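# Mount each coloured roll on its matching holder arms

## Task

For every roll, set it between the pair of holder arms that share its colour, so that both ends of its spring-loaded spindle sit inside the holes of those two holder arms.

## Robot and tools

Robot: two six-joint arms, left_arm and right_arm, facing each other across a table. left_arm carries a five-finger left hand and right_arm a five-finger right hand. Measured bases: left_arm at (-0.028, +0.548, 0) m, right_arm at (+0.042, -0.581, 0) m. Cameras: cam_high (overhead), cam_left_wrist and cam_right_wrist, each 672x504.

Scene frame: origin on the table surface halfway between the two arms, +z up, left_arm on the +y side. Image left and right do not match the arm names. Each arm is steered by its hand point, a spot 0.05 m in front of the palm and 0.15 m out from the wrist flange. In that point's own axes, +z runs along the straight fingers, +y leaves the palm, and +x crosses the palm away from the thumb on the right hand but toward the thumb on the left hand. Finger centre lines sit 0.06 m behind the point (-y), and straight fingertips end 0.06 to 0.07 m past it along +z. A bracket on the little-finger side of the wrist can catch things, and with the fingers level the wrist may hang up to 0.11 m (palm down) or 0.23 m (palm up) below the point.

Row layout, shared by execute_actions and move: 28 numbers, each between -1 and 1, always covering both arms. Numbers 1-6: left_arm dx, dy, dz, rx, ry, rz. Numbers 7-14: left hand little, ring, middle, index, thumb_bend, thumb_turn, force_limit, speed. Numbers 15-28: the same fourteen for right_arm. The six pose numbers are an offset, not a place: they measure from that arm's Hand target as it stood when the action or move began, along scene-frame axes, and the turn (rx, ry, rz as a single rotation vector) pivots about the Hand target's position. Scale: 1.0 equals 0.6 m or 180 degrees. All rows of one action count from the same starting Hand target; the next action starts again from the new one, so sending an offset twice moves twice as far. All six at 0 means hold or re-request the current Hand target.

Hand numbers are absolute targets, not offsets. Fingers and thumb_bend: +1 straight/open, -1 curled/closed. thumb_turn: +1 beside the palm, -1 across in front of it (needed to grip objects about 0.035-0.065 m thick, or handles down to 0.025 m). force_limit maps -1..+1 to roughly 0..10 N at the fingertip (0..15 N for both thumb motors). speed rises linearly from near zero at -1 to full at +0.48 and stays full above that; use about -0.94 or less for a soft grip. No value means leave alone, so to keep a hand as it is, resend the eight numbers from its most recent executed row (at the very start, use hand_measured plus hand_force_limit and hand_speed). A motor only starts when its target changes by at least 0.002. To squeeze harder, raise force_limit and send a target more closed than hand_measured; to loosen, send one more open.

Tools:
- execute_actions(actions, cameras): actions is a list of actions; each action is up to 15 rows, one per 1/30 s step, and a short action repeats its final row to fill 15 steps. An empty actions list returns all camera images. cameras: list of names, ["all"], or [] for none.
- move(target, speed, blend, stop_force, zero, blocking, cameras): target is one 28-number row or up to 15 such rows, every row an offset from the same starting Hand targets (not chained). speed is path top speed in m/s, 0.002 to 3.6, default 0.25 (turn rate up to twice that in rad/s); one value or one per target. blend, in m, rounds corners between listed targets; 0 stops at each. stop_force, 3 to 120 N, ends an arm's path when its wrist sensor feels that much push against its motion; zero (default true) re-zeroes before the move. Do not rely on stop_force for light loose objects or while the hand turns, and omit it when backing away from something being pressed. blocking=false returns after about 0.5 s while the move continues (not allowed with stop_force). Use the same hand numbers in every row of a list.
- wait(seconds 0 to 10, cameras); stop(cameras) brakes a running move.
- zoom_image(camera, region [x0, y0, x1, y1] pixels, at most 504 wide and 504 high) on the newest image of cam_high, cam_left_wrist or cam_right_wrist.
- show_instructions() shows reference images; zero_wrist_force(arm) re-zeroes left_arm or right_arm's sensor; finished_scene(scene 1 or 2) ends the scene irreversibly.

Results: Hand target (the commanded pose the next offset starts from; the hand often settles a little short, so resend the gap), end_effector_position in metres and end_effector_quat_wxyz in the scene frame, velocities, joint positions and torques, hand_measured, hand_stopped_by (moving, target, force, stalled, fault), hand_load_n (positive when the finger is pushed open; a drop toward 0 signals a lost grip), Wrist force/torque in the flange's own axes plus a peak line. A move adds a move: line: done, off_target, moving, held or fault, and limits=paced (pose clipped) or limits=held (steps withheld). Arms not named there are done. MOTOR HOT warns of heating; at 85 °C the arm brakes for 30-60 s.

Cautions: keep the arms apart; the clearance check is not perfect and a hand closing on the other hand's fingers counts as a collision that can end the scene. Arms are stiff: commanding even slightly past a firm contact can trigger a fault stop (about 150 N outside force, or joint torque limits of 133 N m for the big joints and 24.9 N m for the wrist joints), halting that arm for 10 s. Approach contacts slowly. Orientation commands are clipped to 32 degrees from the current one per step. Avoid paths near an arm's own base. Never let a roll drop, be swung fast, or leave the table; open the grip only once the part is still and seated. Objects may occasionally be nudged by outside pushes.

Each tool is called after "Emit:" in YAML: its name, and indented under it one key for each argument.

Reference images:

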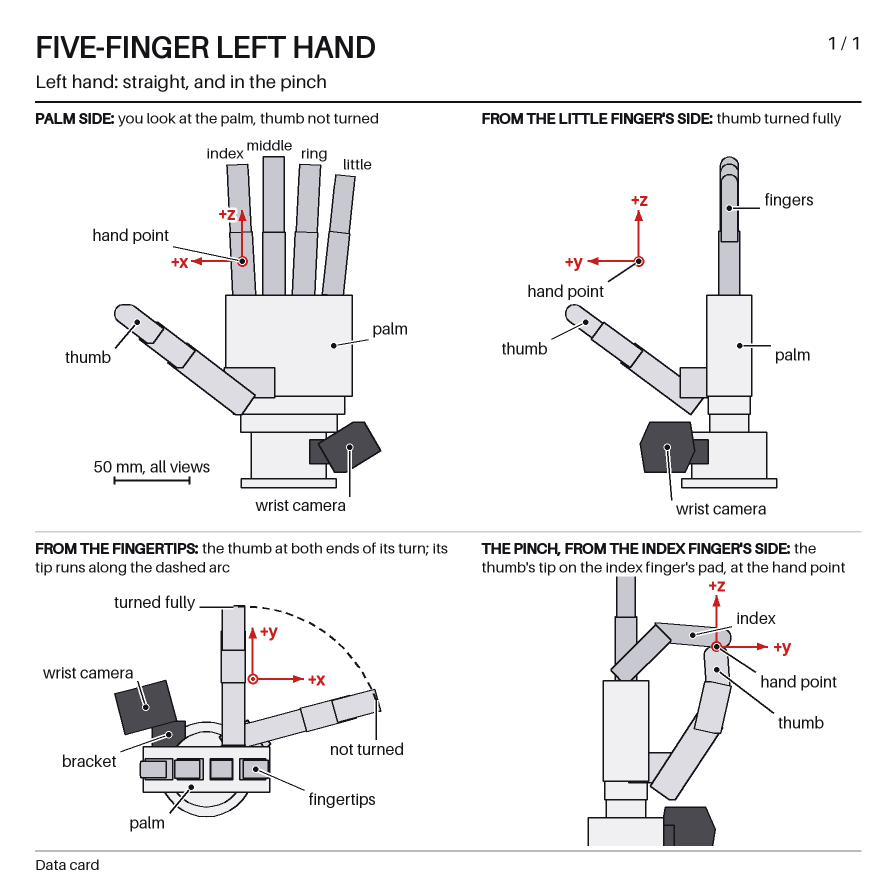

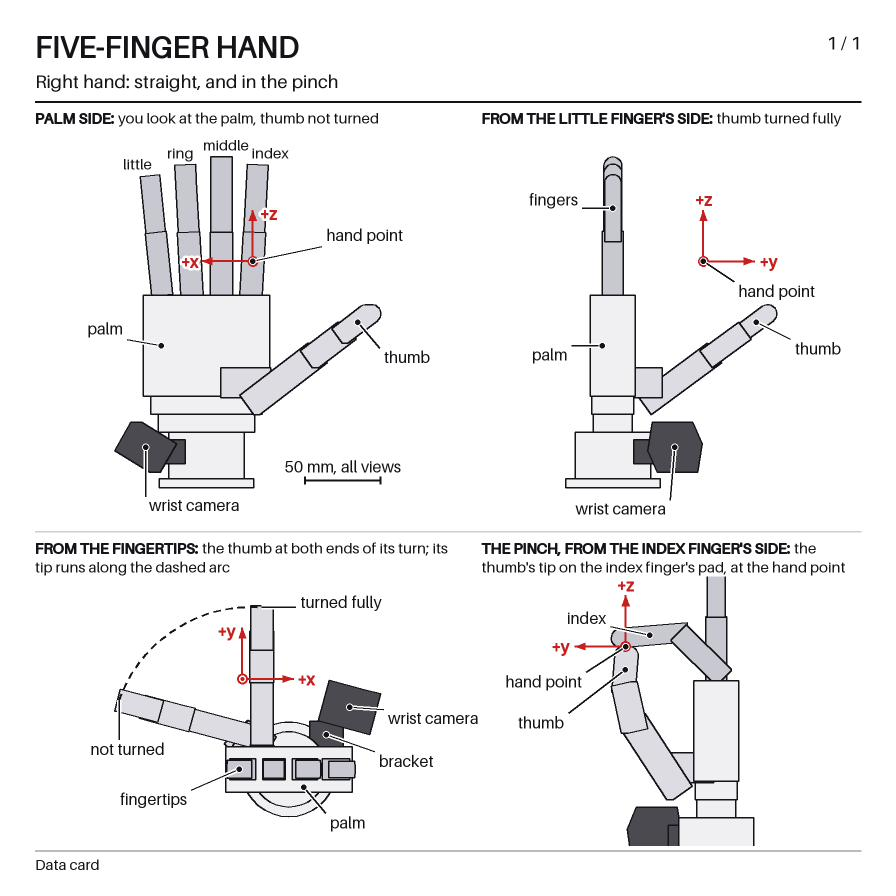

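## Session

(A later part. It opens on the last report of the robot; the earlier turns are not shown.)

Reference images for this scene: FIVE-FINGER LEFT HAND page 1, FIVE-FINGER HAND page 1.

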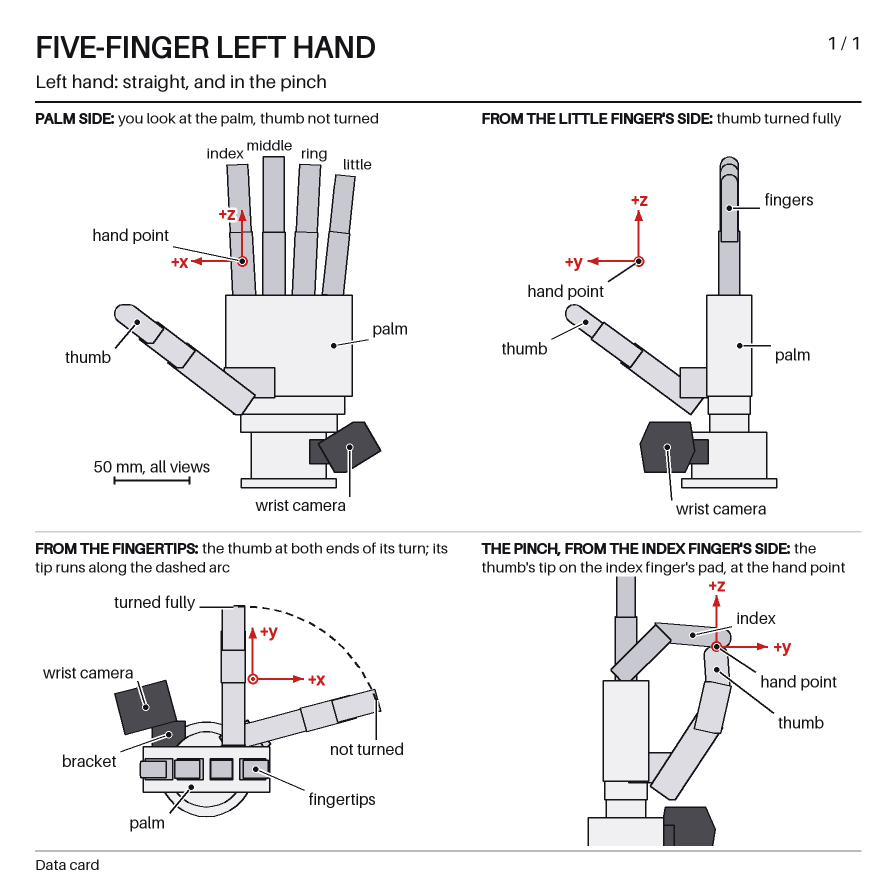

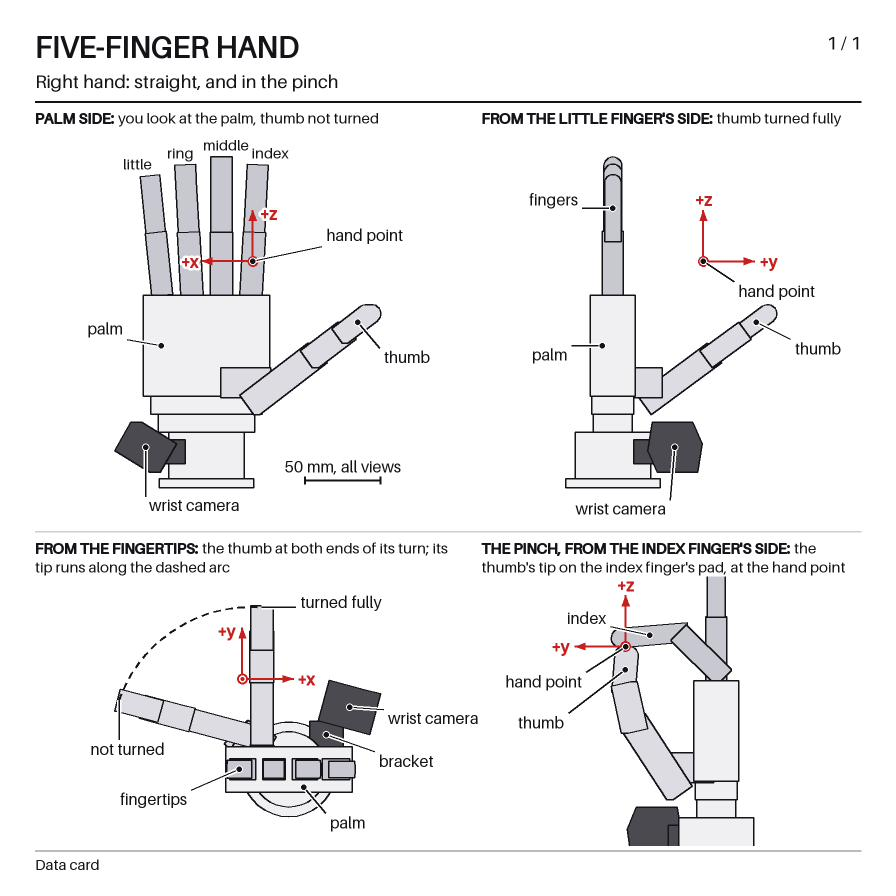

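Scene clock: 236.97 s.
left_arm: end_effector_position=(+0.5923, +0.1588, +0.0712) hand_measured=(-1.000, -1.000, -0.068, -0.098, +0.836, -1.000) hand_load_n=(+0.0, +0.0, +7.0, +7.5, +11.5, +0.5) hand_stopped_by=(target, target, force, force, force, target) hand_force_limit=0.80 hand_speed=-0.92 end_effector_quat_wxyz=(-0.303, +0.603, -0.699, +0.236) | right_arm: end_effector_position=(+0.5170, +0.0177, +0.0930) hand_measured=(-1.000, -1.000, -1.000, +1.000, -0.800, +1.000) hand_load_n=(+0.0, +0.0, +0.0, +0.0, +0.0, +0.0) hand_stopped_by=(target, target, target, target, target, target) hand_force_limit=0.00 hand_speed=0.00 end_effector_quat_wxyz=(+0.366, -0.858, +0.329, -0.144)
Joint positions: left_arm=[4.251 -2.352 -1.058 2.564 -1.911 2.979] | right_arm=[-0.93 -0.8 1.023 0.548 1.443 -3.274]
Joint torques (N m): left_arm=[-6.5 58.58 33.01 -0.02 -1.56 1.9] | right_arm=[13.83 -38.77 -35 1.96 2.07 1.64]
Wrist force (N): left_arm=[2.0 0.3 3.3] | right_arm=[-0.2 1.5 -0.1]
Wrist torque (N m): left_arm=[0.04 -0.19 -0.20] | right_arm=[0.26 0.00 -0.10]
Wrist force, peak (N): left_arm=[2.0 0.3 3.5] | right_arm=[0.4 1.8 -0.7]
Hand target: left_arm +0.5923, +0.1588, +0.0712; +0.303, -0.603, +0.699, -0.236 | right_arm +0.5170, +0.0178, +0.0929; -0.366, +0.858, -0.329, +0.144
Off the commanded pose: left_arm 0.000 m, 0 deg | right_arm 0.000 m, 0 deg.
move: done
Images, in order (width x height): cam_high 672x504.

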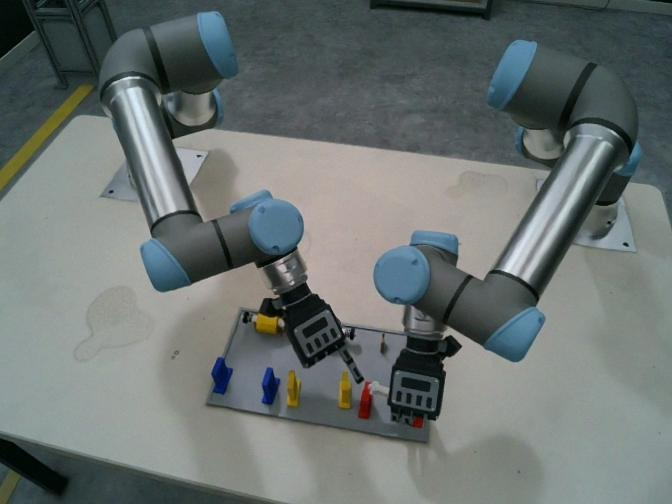

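Emit:
move:
  target: [0,0,0,0,0,0,-1,-1,-0.6,-0.6,-0.3,-1,0.8,-0.92,0,0.055,-0.0017,0,0,0,-1,-1,-1,1,-0.8,1,0,0]
  speed: 0.02
  stop_force: 3
  cameras: ["cam_high"]

Emit:
zoom_image:
  camera: "cam_high"
  region: [330, 350, 430, 425]

Scene clock: 239.63 s.
left_arm: end_effector_position=(+0.5923, +0.1588, +0.0712) hand_measured=(-1.000, -1.000, -0.068, -0.098, +0.836, -1.000) hand_load_n=(+0.0, +0.5, +7.0, +8.0, +11.5, +0.5) hand_stopped_by=(target, target, force, force, force, target) hand_force_limit=0.80 hand_speed=-0.92 end_effector_quat_wxyz=(-0.303, +0.603, -0.699, +0.236) | right_arm: end_effector_position=(+0.5170, +0.0394, +0.0923) hand_measured=(-1.000, -1.000, -1.000, +1.000, -0.800, +1.000) hand_load_n=(+0.0, +0.0, +0.0, +0.0, +0.0, +0.0) hand_stopped_by=(target, target, target, target, target, target) hand_force_limit=0.00 hand_speed=0.00 end_effector_quat_wxyz=(+0.366, -0.858, +0.329, -0.144)
Joint positions: left_arm=[4.251 -2.352 -1.058 2.564 -1.911 2.979] | right_arm=[-0.903 -0.753 0.94 0.581 1.463 -3.254]
Joint torques (N m): left_arm=[-5.8 59.24 32.89 -0.11 -1.92 1.81] | right_arm=[-10.29 -55.1 -5.21 -1.1 -2.06 -1.59]
Wrist force (N): left_arm=[1.9 1.2 4.7] | right_arm=[-0.9 0.3 -2.4]
Wrist torque (N m): left_arm=[0.05 -0.18 -0.20] | right_arm=[0.37 -0.03 -0.10]
Wrist force, peak (N): left_arm=[1.6 1.1 5.1] | right_arm=[1.0 0.6 -5.1]
Hand target: left_arm +0.5923, +0.1588, +0.0712; +0.303, -0.603, +0.699, -0.236 | right_arm +0.5170, +0.0394, +0.0923; -0.366, +0.858, -0.329, +0.144 (not the last commanded pose)
Off the commanded pose: left_arm 0.000 m, 0 deg | right_arm 0.011 m, 0 deg.
move: contact (right_arm)
Images, in order (width x height): cam_high 672x504.

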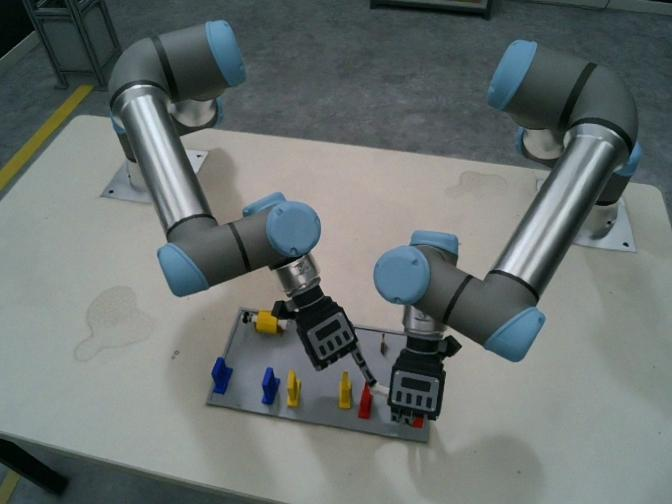

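Scaled by 5.040 from the camera's 672x504 image, which has a finer 960x720 frame.

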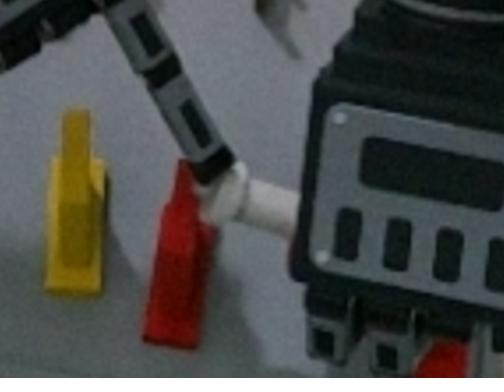

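Emit:
move:
  target: [0,0,0,0,0,0,-1,-1,-0.6,-0.6,-0.3,-1,0.8,-0.92,0.0003,0.0083,-0.0028,0,0,0,-1,-1,-1,1,-0.8,1,0,0]
  speed: 0.012
  stop_force: 8
  cameras: ["cam_high","cam_left_wrist"]

Emit:
zoom_image:
  camera: "cam_high"
  region: [330, 350, 430, 425]

Emit:
zoom_image:
  camera: "cam_left_wrist"
  region: [90, 60, 270, 220]

Scene clock: 241.37 s.
left_arm: end_effector_position=(+0.5923, +0.1588, +0.0712) hand_measured=(-1.000, -1.000, -0.068, -0.098, +0.836, -1.000) hand_load_n=(+0.0, +0.0, +8.0, +7.0, +10.5, +1.5) hand_stopped_by=(target, target, force, force, force, target) hand_force_limit=0.80 hand_speed=-0.92 end_effector_quat_wxyz=(-0.303, +0.603, -0.699, +0.236) | right_arm: end_effector_position=(+0.5171, +0.0444, +0.0906) hand_measured=(-1.000, -1.000, -1.000, +1.000, -0.800, +1.000) hand_load_n=(+0.0, +0.0, +0.0, +0.0, +0.0, +0.0) hand_stopped_by=(target, target, target, target, target, target) hand_force_limit=0.00 hand_speed=0.00 end_effector_quat_wxyz=(+0.366, -0.858, +0.329, -0.144)
Joint positions: left_arm=[4.251 -2.352 -1.058 2.564 -1.911 2.979] | right_arm=[-0.897 -0.741 0.921 0.587 1.467 -3.25]
Joint torques (N m): left_arm=[-5.78 58.37 33.22 -0.3 -1.95 1.87] | right_arm=[12.93 -36.24 -33.1 2.23 2.13 1.63]
Wrist force (N): left_arm=[1.8 2.0 6.3] | right_arm=[1.0 -0.7 -4.7]
Wrist torque (N m): left_arm=[0.10 -0.14 -0.22] | right_arm=[0.59 0.02 -0.03]
Wrist force, peak (N): left_arm=[1.9 2.0 6.6] | right_arm=[1.0 0.6 -5.5]
Hand target: left_arm +0.5923, +0.1588, +0.0712; +0.303, -0.603, +0.699, -0.236 | right_arm +0.5171, +0.0444, +0.0906; -0.366, +0.858, -0.329, +0.144
Off the commanded pose: left_arm 0.000 m, 0 deg | right_arm 0.000 m, 0 deg.
move: done
Images, in order (width x height): cam_high 672x504, cam_left_wrist 672x504.

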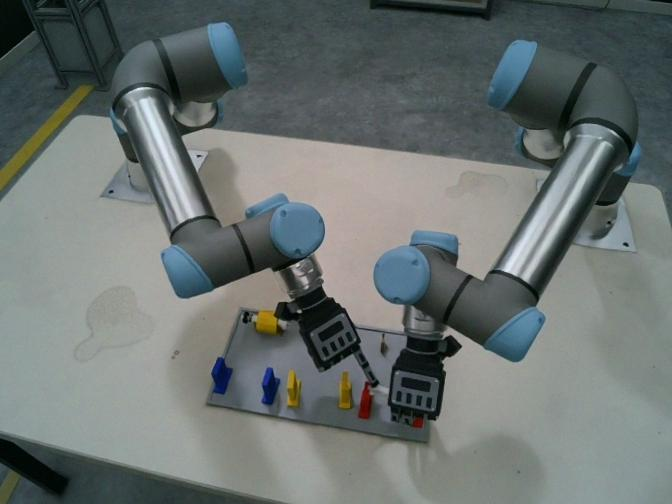

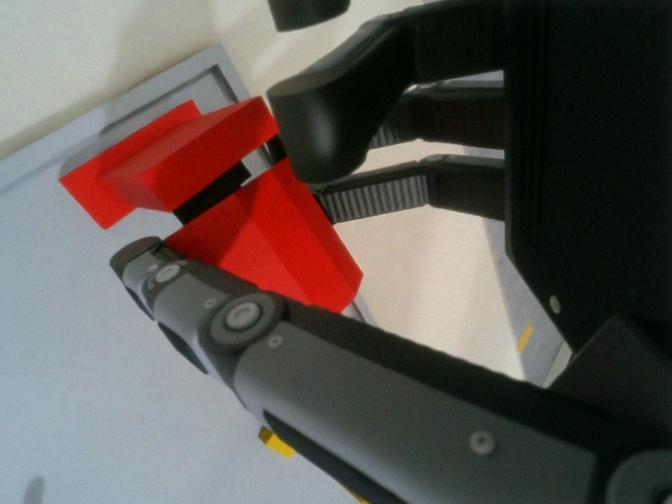

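Scaled by 5.040 from the camera's 672x504 image, which has a finer 960x720 frame.

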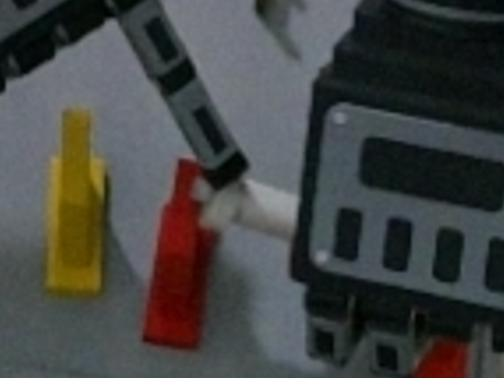

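Scaled by 2.800 from the camera's 672x504 image, which has a finer 960x720 frame.

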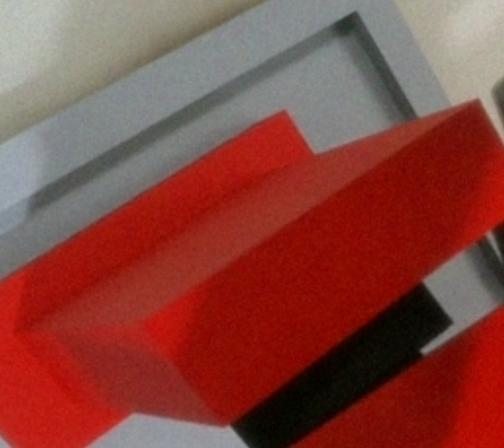

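Emit:
move:
  target:
    - [0,0,0,0,0,0,-1,-1,-0.6,-0.6,-0.3,-1,0.8,-0.92,0,0,0.025,0,0,0,-1,-1,-1,1,-0.8,1,0,0]
    - [0,0,0,0,0,0,-1,-1,-0.6,-0.6,-0.3,-1,0.8,-0.92,-0.036,-0.08,0.08,0.0,0.0,0.0,-1,-1,-1,1,-0.8,1,0,0]
    - [0,0,0,0,0,0,-1,-1,-0.6,-0.6,-0.3,-1,0.8,-0.92,-0.036,-0.1643,0.1382,0.0786,0.0346,-0.2623,-1,-1,-1,1,-0.8,1,0,0]
  speed: 0.15
  blend: [0,0.02,0]

Emit:
move:
  target: [0,0,0,0,0,0,-1,-1,-0.6,-0.6,-0.3,-1,0.8,-0.92,0,0,0,0,0,0,1,1,1,1,1,1,0,0.4]
  cameras: ["all"]

Emit:
zoom_image:
  camera: "cam_right_wrist"
  region: [280, 200, 420, 310]

Emit:
zoom_image:
  camera: "cam_high"
  region: [330, 350, 430, 425]

Scene clock: 246.53 s.
left_arm: end_effector_position=(+0.5923, +0.1588, +0.0712) hand_measured=(-1.000, -1.000, -0.068, -0.098, +0.836, -1.000) hand_load_n=(+0.0, +0.5, +8.0, +7.5, +11.0, +1.5) hand_stopped_by=(target, target, force, force, force, target) hand_force_limit=0.80 hand_speed=-0.92 end_effector_quat_wxyz=(-0.303, +0.603, -0.699, +0.236) | right_arm: end_effector_position=(+0.4955, -0.0542, +0.1735) hand_measured=(-1.000, -1.000, -1.000, +1.000, -0.800, +1.000) hand_load_n=(+0.0, +0.0, +0.0, +0.0, +0.0, +0.0) hand_stopped_by=(target, target, target, target, target, target) hand_force_limit=0.00 hand_speed=0.00 end_effector_quat_wxyz=(+0.360, -0.611, +0.678, -0.192)
Joint positions: left_arm=[4.251 -2.352 -1.058 2.564 -1.911 2.979] | right_arm=[-0.879 -1.046 1.265 0.566 1.908 -2.476]
Joint torques (N m): left_arm=[-4.36 59.48 31.74 -0.32 -1.64 1.7] | right_arm=[13.55 -31.12 -33.77 2.19 2.39 1.82]
Wrist force (N): left_arm=[2.2 1.5 5.8] | right_arm=[-0.1 1.0 -0.6]
Wrist torque (N m): left_arm=[0.12 -0.15 -0.22] | right_arm=[0.23 -0.06 -0.13]
Wrist force, peak (N): left_arm=[1.9 2.3 6.4] | right_arm=[1.0 -0.8 -5.1]
Hand target: left_arm +0.5923, +0.1588, +0.0712; +0.303, -0.603, +0.699, -0.236 | right_arm +0.4955, -0.0542, +0.1735; +0.360, -0.611, +0.678, -0.192
Off the commanded pose: left_arm 0.000 m, 0 deg | right_arm 0.000 m, 0 deg.
move: done

Scene clock: 247.73 s.
left_arm: end_effector_position=(+0.5923, +0.1588, +0.0712) hand_measured=(-1.000, -1.000, -0.068, -0.098, +0.836, -1.000) hand_load_n=(+0.0, +0.0, +8.0, +7.0, +10.5, +1.5) hand_stopped_by=(target, target, force, force, force, target) hand_force_limit=0.80 hand_speed=-0.92 end_effector_quat_wxyz=(-0.303, +0.603, -0.699, +0.236) | right_arm: end_effector_position=(+0.4955, -0.0542, +0.1735) hand_measured=(+1.000, +1.000, +1.000, +1.000, +1.000, +1.000) hand_load_n=(+0.5, +0.5, +0.0, -0.5, -0.5, +0.0) hand_stopped_by=(target, target, target, target, target, target) hand_force_limit=0.00 hand_speed=0.40 end_effector_quat_wxyz=(+0.360, -0.611, +0.678, -0.192)
Joint positions: left_arm=[4.251 -2.352 -1.058 2.564 -1.911 2.979] | right_arm=[-0.879 -1.046 1.265 0.566 1.908 -2.476]
Joint torques (N m): left_arm=[-4.22 58.84 33.43 -0.29 -1.41 1.57] | right_arm=[12.8 -30.16 -32.2 2 1.77 1.37]
Wrist force (N): left_arm=[2.1 1.4 5.7] | right_arm=[-0.1 1.1 -0.7]
Wrist torque (N m): left_arm=[0.11 -0.14 -0.22] | right_arm=[0.25 -0.05 -0.12]
Wrist force, peak (N): left_arm=[2.3 1.5 6.1] | right_arm=[-0.2 1.6 -0.4]
Hand target: left_arm +0.5923, +0.1588, +0.0712; +0.303, -0.603, +0.699, -0.236 | right_arm +0.4955, -0.0542, +0.1735; +0.360, -0.611, +0.678, -0.192
Off the commanded pose: left_arm 0.000 m, 0 deg | right_arm 0.000 m, 0 deg.
move: done

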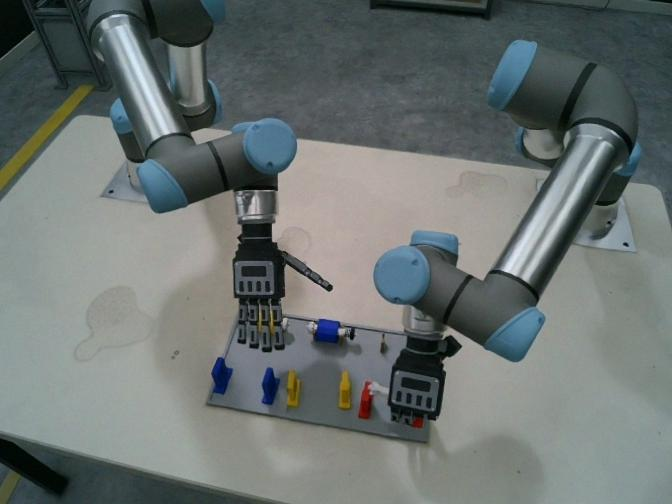

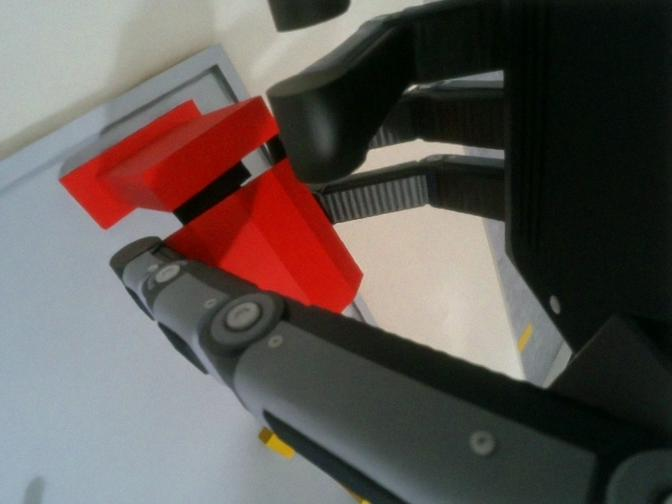

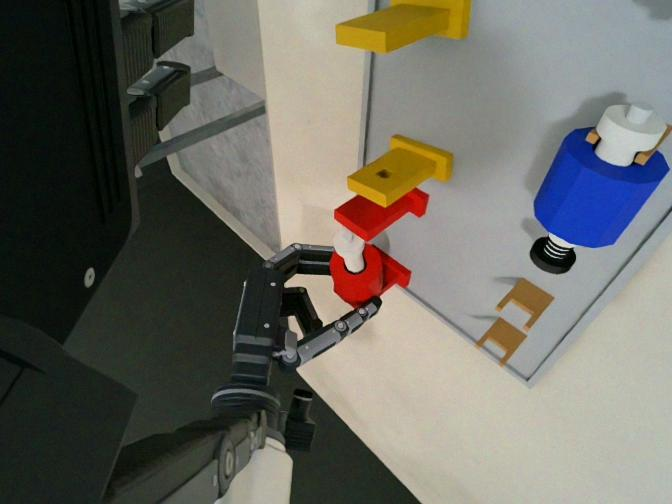

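Scaled by 3.600 from the camera's 672x504 image, which has a finer 960x720 frame.

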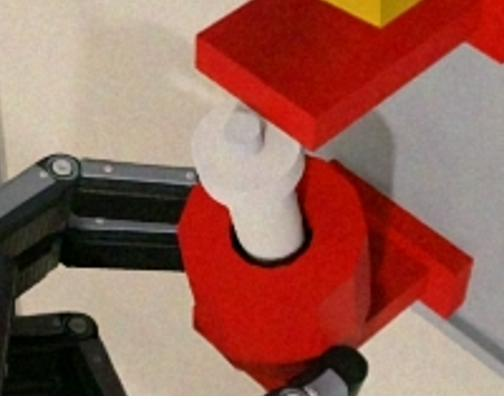

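Scaled by 5.040 from the camera's 672x504 image, which has a finer 960x720 frame.

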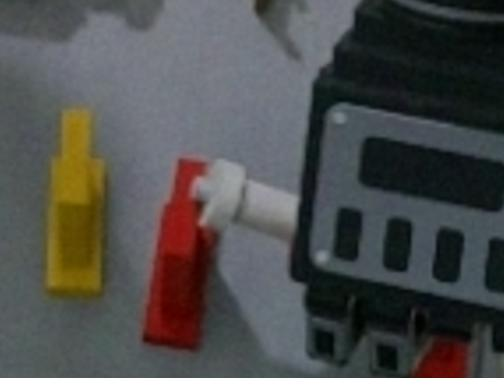

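Emit:
move:
  target:
    - [0,0,0,0,0,0,-1,-1,-0.6,-0.6,-0.3,-1,0.8,-0.92,0,0,-0.025,-0.0786,-0.0346,0.2623,-1,-1,-1,1,-0.8,1,0,0]
    - [0,0,0,0,0,0,-1,-1,-0.6,-0.6,-0.3,-1,0.8,-0.92,0.0367,0.13,-0.1433,-0.0786,-0.0346,0.2623,-1,-1,-1,1,-0.8,1,0,0]
  speed: 0.12

Emit:
move:
  target: [0,0,0,0,0,0,-1,-1,-0.6,-0.6,-0.3,-1,0.8,-0.92,0,0.05,0,0,0,0,-1,-1,-1,1,-0.8,1,0,0]
  speed: 0.02
  stop_force: 3
  cameras: ["cam_high"]

Emit:
zoom_image:
  camera: "cam_high"
  region: [330, 350, 430, 425]

Scene clock: 254.70 s.
left_arm: end_effector_position=(+0.5923, +0.1588, +0.0712) hand_measured=(-1.000, -1.000, -0.068, -0.098, +0.836, -1.000) hand_load_n=(+0.5, +0.0, +8.0, +7.0, +10.5, +1.5) hand_stopped_by=(target, target, force, force, force, target) hand_force_limit=0.80 hand_speed=-0.92 end_effector_quat_wxyz=(-0.303, +0.603, -0.699, +0.236) | right_arm: end_effector_position=(+0.5175, +0.0237, +0.0876) hand_measured=(-1.000, -1.000, -1.000, +1.000, -0.800, +1.000) hand_load_n=(+0.0, +0.0, +0.5, +0.0, +0.5, +0.0) hand_stopped_by=(target, target, target, target, target, target) hand_force_limit=0.00 hand_speed=0.00 end_effector_quat_wxyz=(+0.366, -0.858, +0.329, -0.144)
Joint positions: left_arm=[4.251 -2.352 -1.058 2.564 -1.911 2.979] | right_arm=[-0.923 -0.784 1.007 0.546 1.448 -3.269]
Joint torques (N m): left_arm=[-2.37 58.32 33.26 -0.49 -1 1.51] | right_arm=[12.64 -37.96 -32.57 2.33 2.33 1.64]
Wrist force (N): left_arm=[2.2 1.3 5.9] | right_arm=[-0.3 1.3 0.4]
Wrist torque (N m): left_arm=[0.10 -0.16 -0.22] | right_arm=[0.19 0.00 -0.12]
Wrist force, peak (N): left_arm=[2.2 1.6 6.1] | right_arm=[-0.1 1.9 -0.2]
Hand target: left_arm +0.5923, +0.1588, +0.0712; +0.303, -0.603, +0.699, -0.236 | right_arm +0.5176, +0.0238, +0.0875; -0.366, +0.858, -0.329, +0.144
Off the commanded pose: left_arm 0.000 m, 0 deg | right_arm 0.000 m, 0 deg.
move: done

Scene clock: 256.53 s.
left_arm: end_effector_position=(+0.5923, +0.1588, +0.0712) hand_measured=(-1.000, -1.000, -0.068, -0.098, +0.836, -1.000) hand_load_n=(+0.0, +0.0, +7.5, +6.5, +11.0, +1.0) hand_stopped_by=(target, target, force, force, force, target) hand_force_limit=0.80 hand_speed=-0.92 end_effector_quat_wxyz=(-0.303, +0.603, -0.699, +0.236) | right_arm: end_effector_position=(+0.5175, +0.0367, +0.0875) hand_measured=(-1.000, -1.000, -1.000, +1.000, -0.800, +1.000) hand_load_n=(+0.0, +0.0, +0.0, -0.5, +0.0, +0.0) hand_stopped_by=(target, target, target, target, target, target) hand_force_limit=0.00 hand_speed=0.00 end_effector_quat_wxyz=(+0.366, -0.858, +0.329, -0.144)
Joint positions: left_arm=[4.251 -2.352 -1.058 2.564 -1.911 2.979] | right_arm=[-0.907 -0.756 0.957 0.567 1.46 -3.257]
Joint torques (N m): left_arm=[-1.45 58.33 33.22 -0.53 -0.92 1.44] | right_arm=[-8.73 -54.26 -6.44 -1.41 -2.7 -1.65]
Wrist force (N): left_arm=[2.6 0.6 4.7] | right_arm=[1.5 2.2 -3.1]
Wrist torque (N m): left_arm=[0.06 -0.13 -0.23] | right_arm=[0.42 0.07 0.05]
Wrist force, peak (N): left_arm=[2.0 1.8 5.9] | right_arm=[3.6 3.6 -6.4]
Hand target: left_arm +0.5923, +0.1588, +0.0712; +0.303, -0.603, +0.699, -0.236 | right_arm +0.5175, +0.0367, +0.0875; -0.366, +0.858, -0.329, +0.144 (not the last commanded pose)
Off the commanded pose: left_arm 0.000 m, 0 deg | right_arm 0.017 m, 0 deg.
move: contact (right_arm)
Images, in order (width x height): cam_high 672x504.

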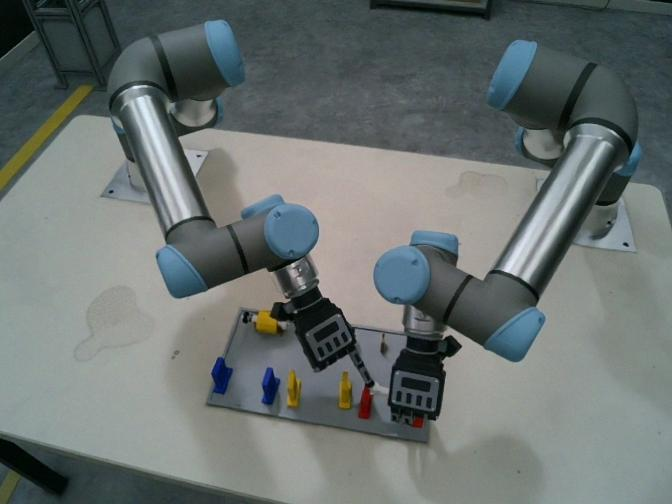

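Scaled by 5.040 from the camera's 672x504 image, which has a finer 960x720 frame.

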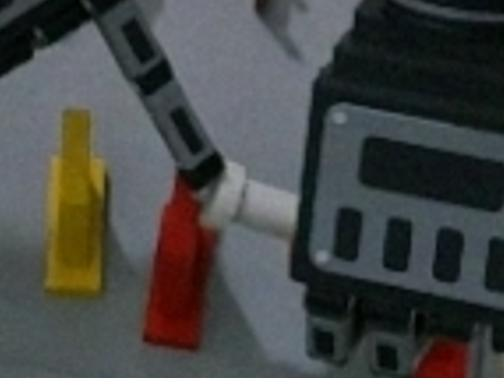

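Emit:
move:
  target: [0,0,0,0,0,0,-1,-1,-0.6,-0.6,-0.3,-1,0.8,-0.92,0.0003,0.01,-0.005,0,0,0,-1,-1,-1,1,-0.8,1,0,0]
  speed: 0.012
  stop_force: 9
  cameras: ["cam_high","cam_left_wrist"]

Emit:
zoom_image:
  camera: "cam_high"
  region: [330, 350, 430, 425]

Emit:
zoom_image:
  camera: "cam_left_wrist"
  region: [90, 60, 270, 220]

Scene clock: 258.30 s.
left_arm: end_effector_position=(+0.5923, +0.1588, +0.0712) hand_measured=(-1.000, -1.000, -0.068, -0.098, +0.836, -1.000) hand_load_n=(+0.0, +0.0, +8.0, +7.5, +10.5, +1.5) hand_stopped_by=(target, target, force, force, force, target) hand_force_limit=0.80 hand_speed=-0.92 end_effector_quat_wxyz=(-0.303, +0.603, -0.699, +0.236) | right_arm: end_effector_position=(+0.5177, +0.0427, +0.0845) hand_measured=(-1.000, -1.000, -1.000, +1.000, -0.800, +1.000) hand_load_n=(+0.0, +0.0, +0.0, -3.0, +0.0, -0.5) hand_stopped_by=(target, target, target, target, target, target) hand_force_limit=0.00 hand_speed=0.00 end_effector_quat_wxyz=(+0.366, -0.858, +0.329, -0.144)
Joint positions: left_arm=[4.251 -2.352 -1.058 2.564 -1.911 2.979] | right_arm=[-0.899 -0.74 0.937 0.571 1.465 -3.252]
Joint torques (N m): left_arm=[-1.67 58.43 33.46 -0.38 -0.64 1.36] | right_arm=[16.43 -37.59 -34.92 0.4 0.73 1.67]
Wrist force (N): left_arm=[0.6 2.4 6.6] | right_arm=[5.7 4.8 -9.8]
Wrist torque (N m): left_arm=[0.12 -0.15 -0.21] | right_arm=[0.74 0.25 0.25]
Wrist force, peak (N): left_arm=[1.5 1.9 7.0] | right_arm=[5.7 4.8 -9.8]
Hand target: left_arm +0.5923, +0.1588, +0.0712; +0.303, -0.603, +0.699, -0.236 | right_arm +0.5177, +0.0427, +0.0845; -0.366, +0.858, -0.329, +0.144
Off the commanded pose: left_arm 0.000 m, 0 deg | right_arm 0.000 m, 0 deg.
move: done
Images, in order (width x height): cam_high 672x504, cam_left_wrist 672x504.

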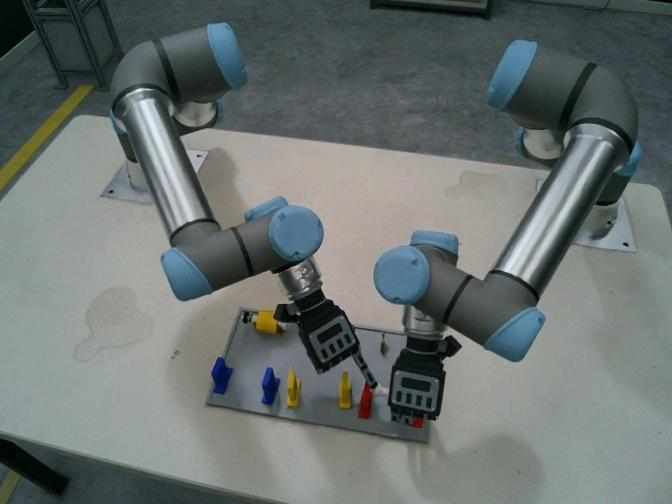

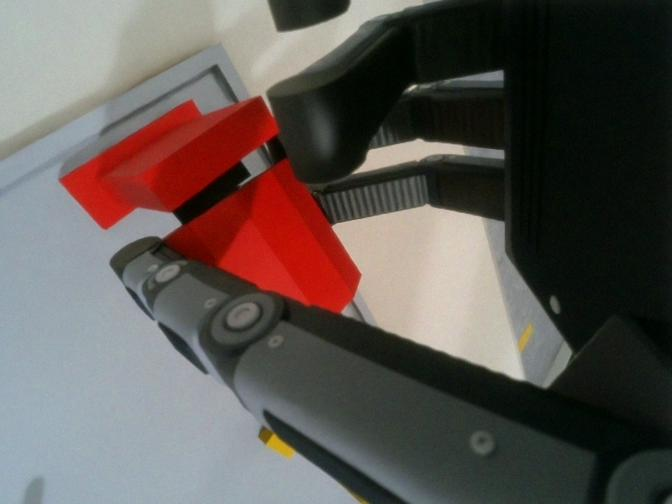

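Scaled by 5.040 from the camera's 672x504 image, which has a finer 960x720 frame.

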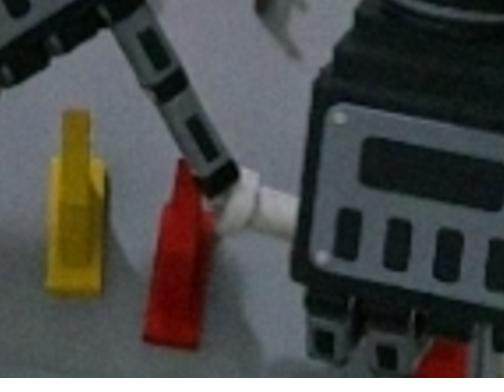

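Scaled by 2.800 from the camera's 672x504 image, which has a finer 960x720 frame.

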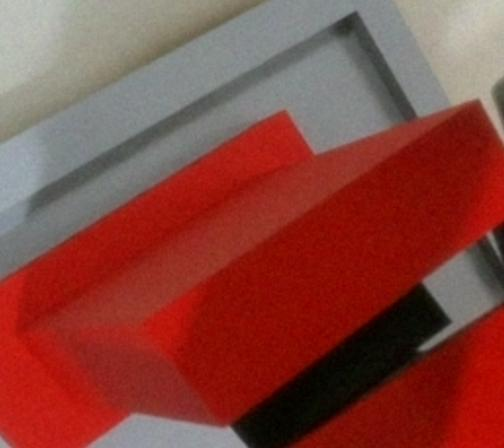

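Emit:
move:
  target: [0,-0.0018,-0.004,0.0194,-0.0017,0,-1,-1,-0.6,-0.6,-0.3,-1,0.8,-0.92,0,0,-0.0092,0,0,0,-1,-1,-1,1,-0.8,1,0,0]
  speed: 0.02
  cameras: ["cam_high","cam_left_wrist"]

Emit:
zoom_image:
  camera: "cam_high"
  region: [330, 350, 430, 425]

Emit:
zoom_image:
  camera: "cam_left_wrist"
  region: [90, 60, 270, 220]

Scene clock: 260.70 s.
left_arm: end_effector_position=(+0.5923, +0.1577, +0.0688) hand_measured=(-1.000, -1.000, -0.068, -0.098, +0.836, -1.000) hand_load_n=(+0.0, +0.0, +6.0, +6.0, +11.5, +1.0) hand_stopped_by=(target, target, force, force, force, target) hand_force_limit=0.80 hand_speed=-0.92 end_effector_quat_wxyz=(-0.323, +0.593, -0.705, +0.216) | right_arm: end_effector_position=(+0.5177, +0.0427, +0.0790) hand_measured=(-1.000, -1.000, -1.000, +1.000, -0.800, +1.000) hand_load_n=(+0.0, +0.0, +0.0, +0.0, +0.0, +0.0) hand_stopped_by=(target, target, target, target, target, target) hand_force_limit=0.00 hand_speed=0.00 end_effector_quat_wxyz=(+0.366, -0.858, +0.329, -0.144)
Joint positions: left_arm=[4.228 -2.379 -1.019 2.539 -1.969 3.001] | right_arm=[-0.899 -0.737 0.945 0.559 1.465 -3.252]
Joint torques (N m): left_arm=[-12.89 38.3 33.55 -3.09 -2 2.58] | right_arm=[-8.44 -38.61 -5.72 -0.9 0.82 -0.08]
Wrist force (N): left_arm=[0.3 -0.8 0.8] | right_arm=[0.5 0.9 -3.4]
Wrist torque (N m): left_arm=[0.01 -0.20 -0.19] | right_arm=[0.53 0.03 -0.04]
Wrist force, peak (N): left_arm=[0.9 2.5 6.6] | right_arm=[5.7 4.9 -9.9]
Hand target: left_arm +0.5923, +0.1577, +0.0688; +0.323, -0.593, +0.705, -0.216 | right_arm +0.5177, +0.0427, +0.0790; -0.366, +0.858, -0.329, +0.144
Off the commanded pose: left_arm 0.000 m, 0 deg | right_arm 0.000 m, 0 deg.
move: done
Images, in order (width x height): cam_high 672x504, cam_left_wrist 672x504.

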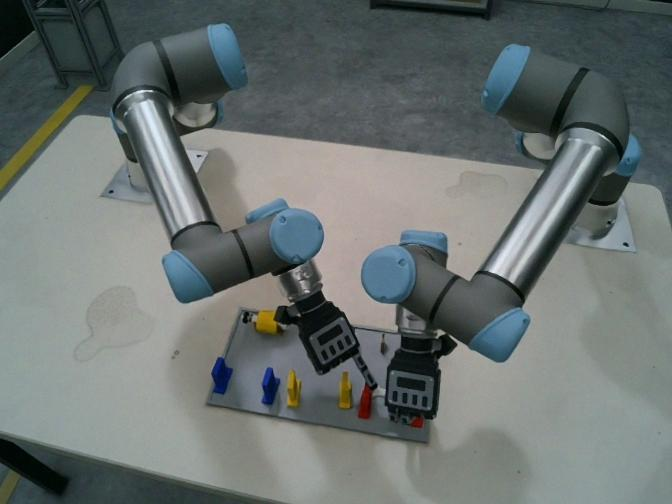

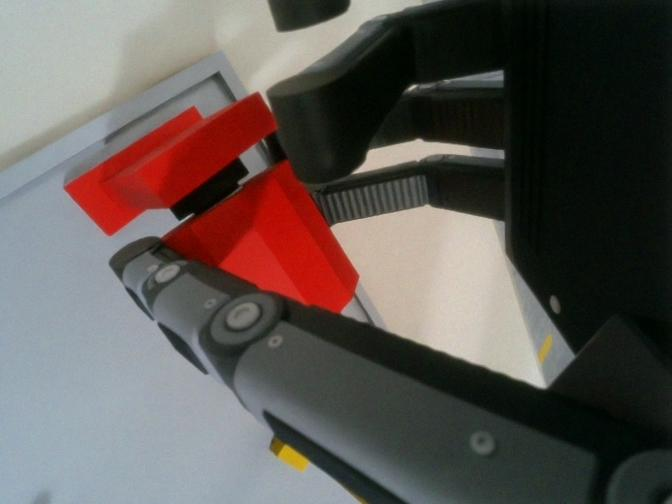

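Scaled by 5.040 from the camera's 672x504 image, which has a finer 960x720 frame.

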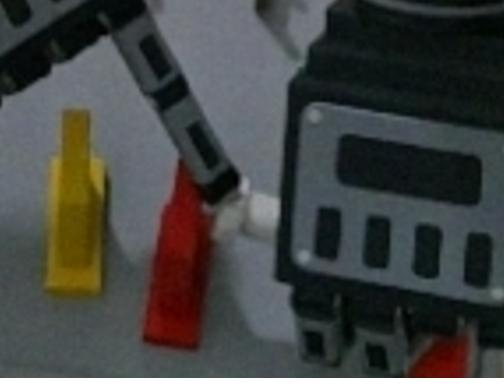

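Scaled by 2.800 from the camera's 672x504 image, which has a finer 960x720 frame.

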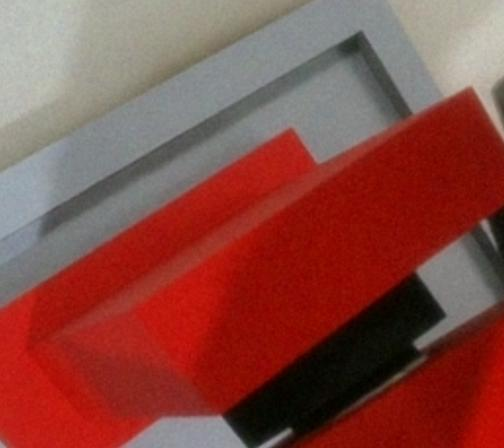

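Emit:
zoom_image:
  camera: "cam_high"
  region: [350, 370, 400, 410]

Scaled by 10.080 from the camera's 672x504 image, which has a finer 960x720 frame.

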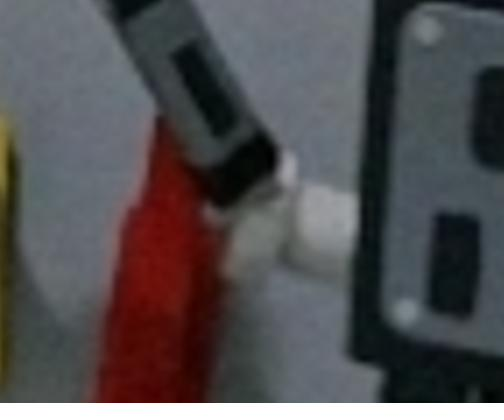

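Emit:
move:
  target: [0,-0.0015,-0.004,0.0194,-0.0017,0,-1,-1,-0.6,-0.6,-0.3,-1,0.8,-0.92,0,0.0042,-0.0088,0,0,0,-1,-1,-1,1,-0.8,1,0,0]
  speed: 0.02
  cameras: ["cam_high","cam_left_wrist"]

Emit:
zoom_image:
  camera: "cam_high"
  region: [350, 370, 400, 410]

Emit:
zoom_image:
  camera: "cam_left_wrist"
  region: [90, 60, 270, 220]

Scene clock: 263.43 s.
left_arm: end_effector_position=(+0.5923, +0.1568, +0.0664) hand_measured=(-1.000, -1.000, -0.068, -0.098, +0.836, -1.000) hand_load_n=(+0.0, +0.0, +6.0, +5.5, +11.5, +0.5) hand_stopped_by=(target, target, force, force, force, target) hand_force_limit=0.80 hand_speed=-0.92 end_effector_quat_wxyz=(-0.343, +0.582, -0.711, +0.196) | right_arm: end_effector_position=(+0.5177, +0.0452, +0.0738) hand_measured=(-1.000, -1.000, -1.000, +1.000, -0.800, +1.000) hand_load_n=(+0.0, +0.0, +0.0, +0.0, +0.0, +0.0) hand_stopped_by=(target, target, target, target, target, target) hand_force_limit=0.00 hand_speed=0.00 end_effector_quat_wxyz=(+0.366, -0.858, +0.329, -0.144)
Joint positions: left_arm=[4.207 -2.408 -0.98 2.514 -2.026 3.023] | right_arm=[-0.896 -0.728 0.943 0.553 1.467 -3.25]
Joint torques (N m): left_arm=[-12.44 39.13 32.42 -3.17 -1.79 2.4] | right_arm=[13.24 -38.45 -32.28 -0.79 1.87 1.49]
Wrist force (N): left_arm=[0.3 -0.5 -0.3] | right_arm=[0.6 0.1 -2.4]
Wrist torque (N m): left_arm=[0.06 -0.17 -0.21] | right_arm=[0.39 0.02 -0.05]
Wrist force, peak (N): left_arm=[0.2 -0.9 0.9] | right_arm=[0.7 0.6 -4.0]
Hand target: left_arm +0.5923, +0.1568, +0.0664; +0.343, -0.582, +0.711, -0.196 | right_arm +0.5177, +0.0452, +0.0737; -0.366, +0.858, -0.329, +0.144
Off the commanded pose: left_arm 0.000 m, 0 deg | right_arm 0.000 m, 0 deg.
move: done
Images, in order (width x height): cam_high 672x504, cam_left_wrist 672x504.

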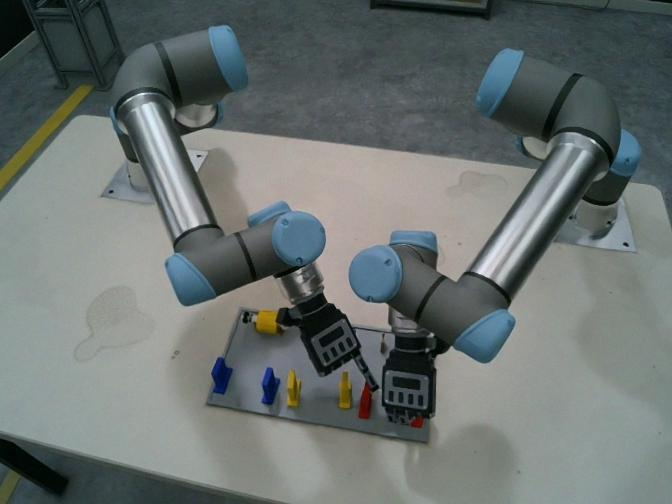

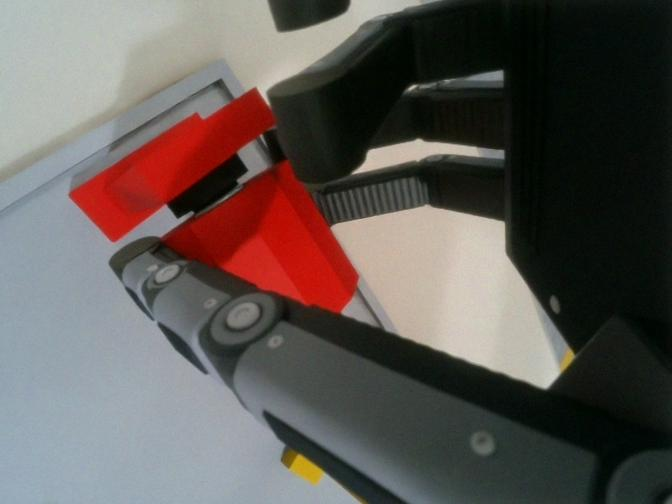

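Scaled by 10.080 from the camera's 672x504 image, which has a finer 960x720 frame.

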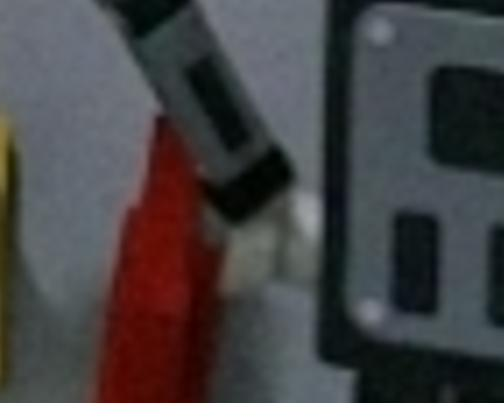

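Scaled by 2.800 from the camera's 672x504 image, which has a finer 960x720 frame.

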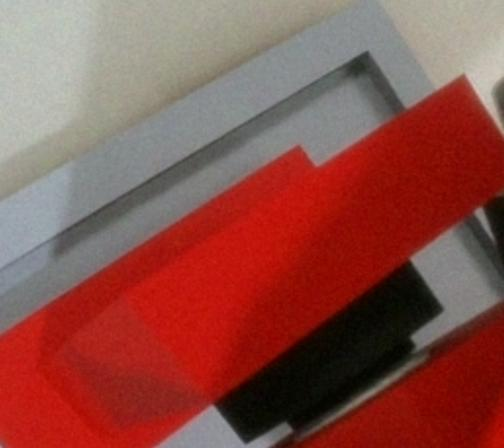

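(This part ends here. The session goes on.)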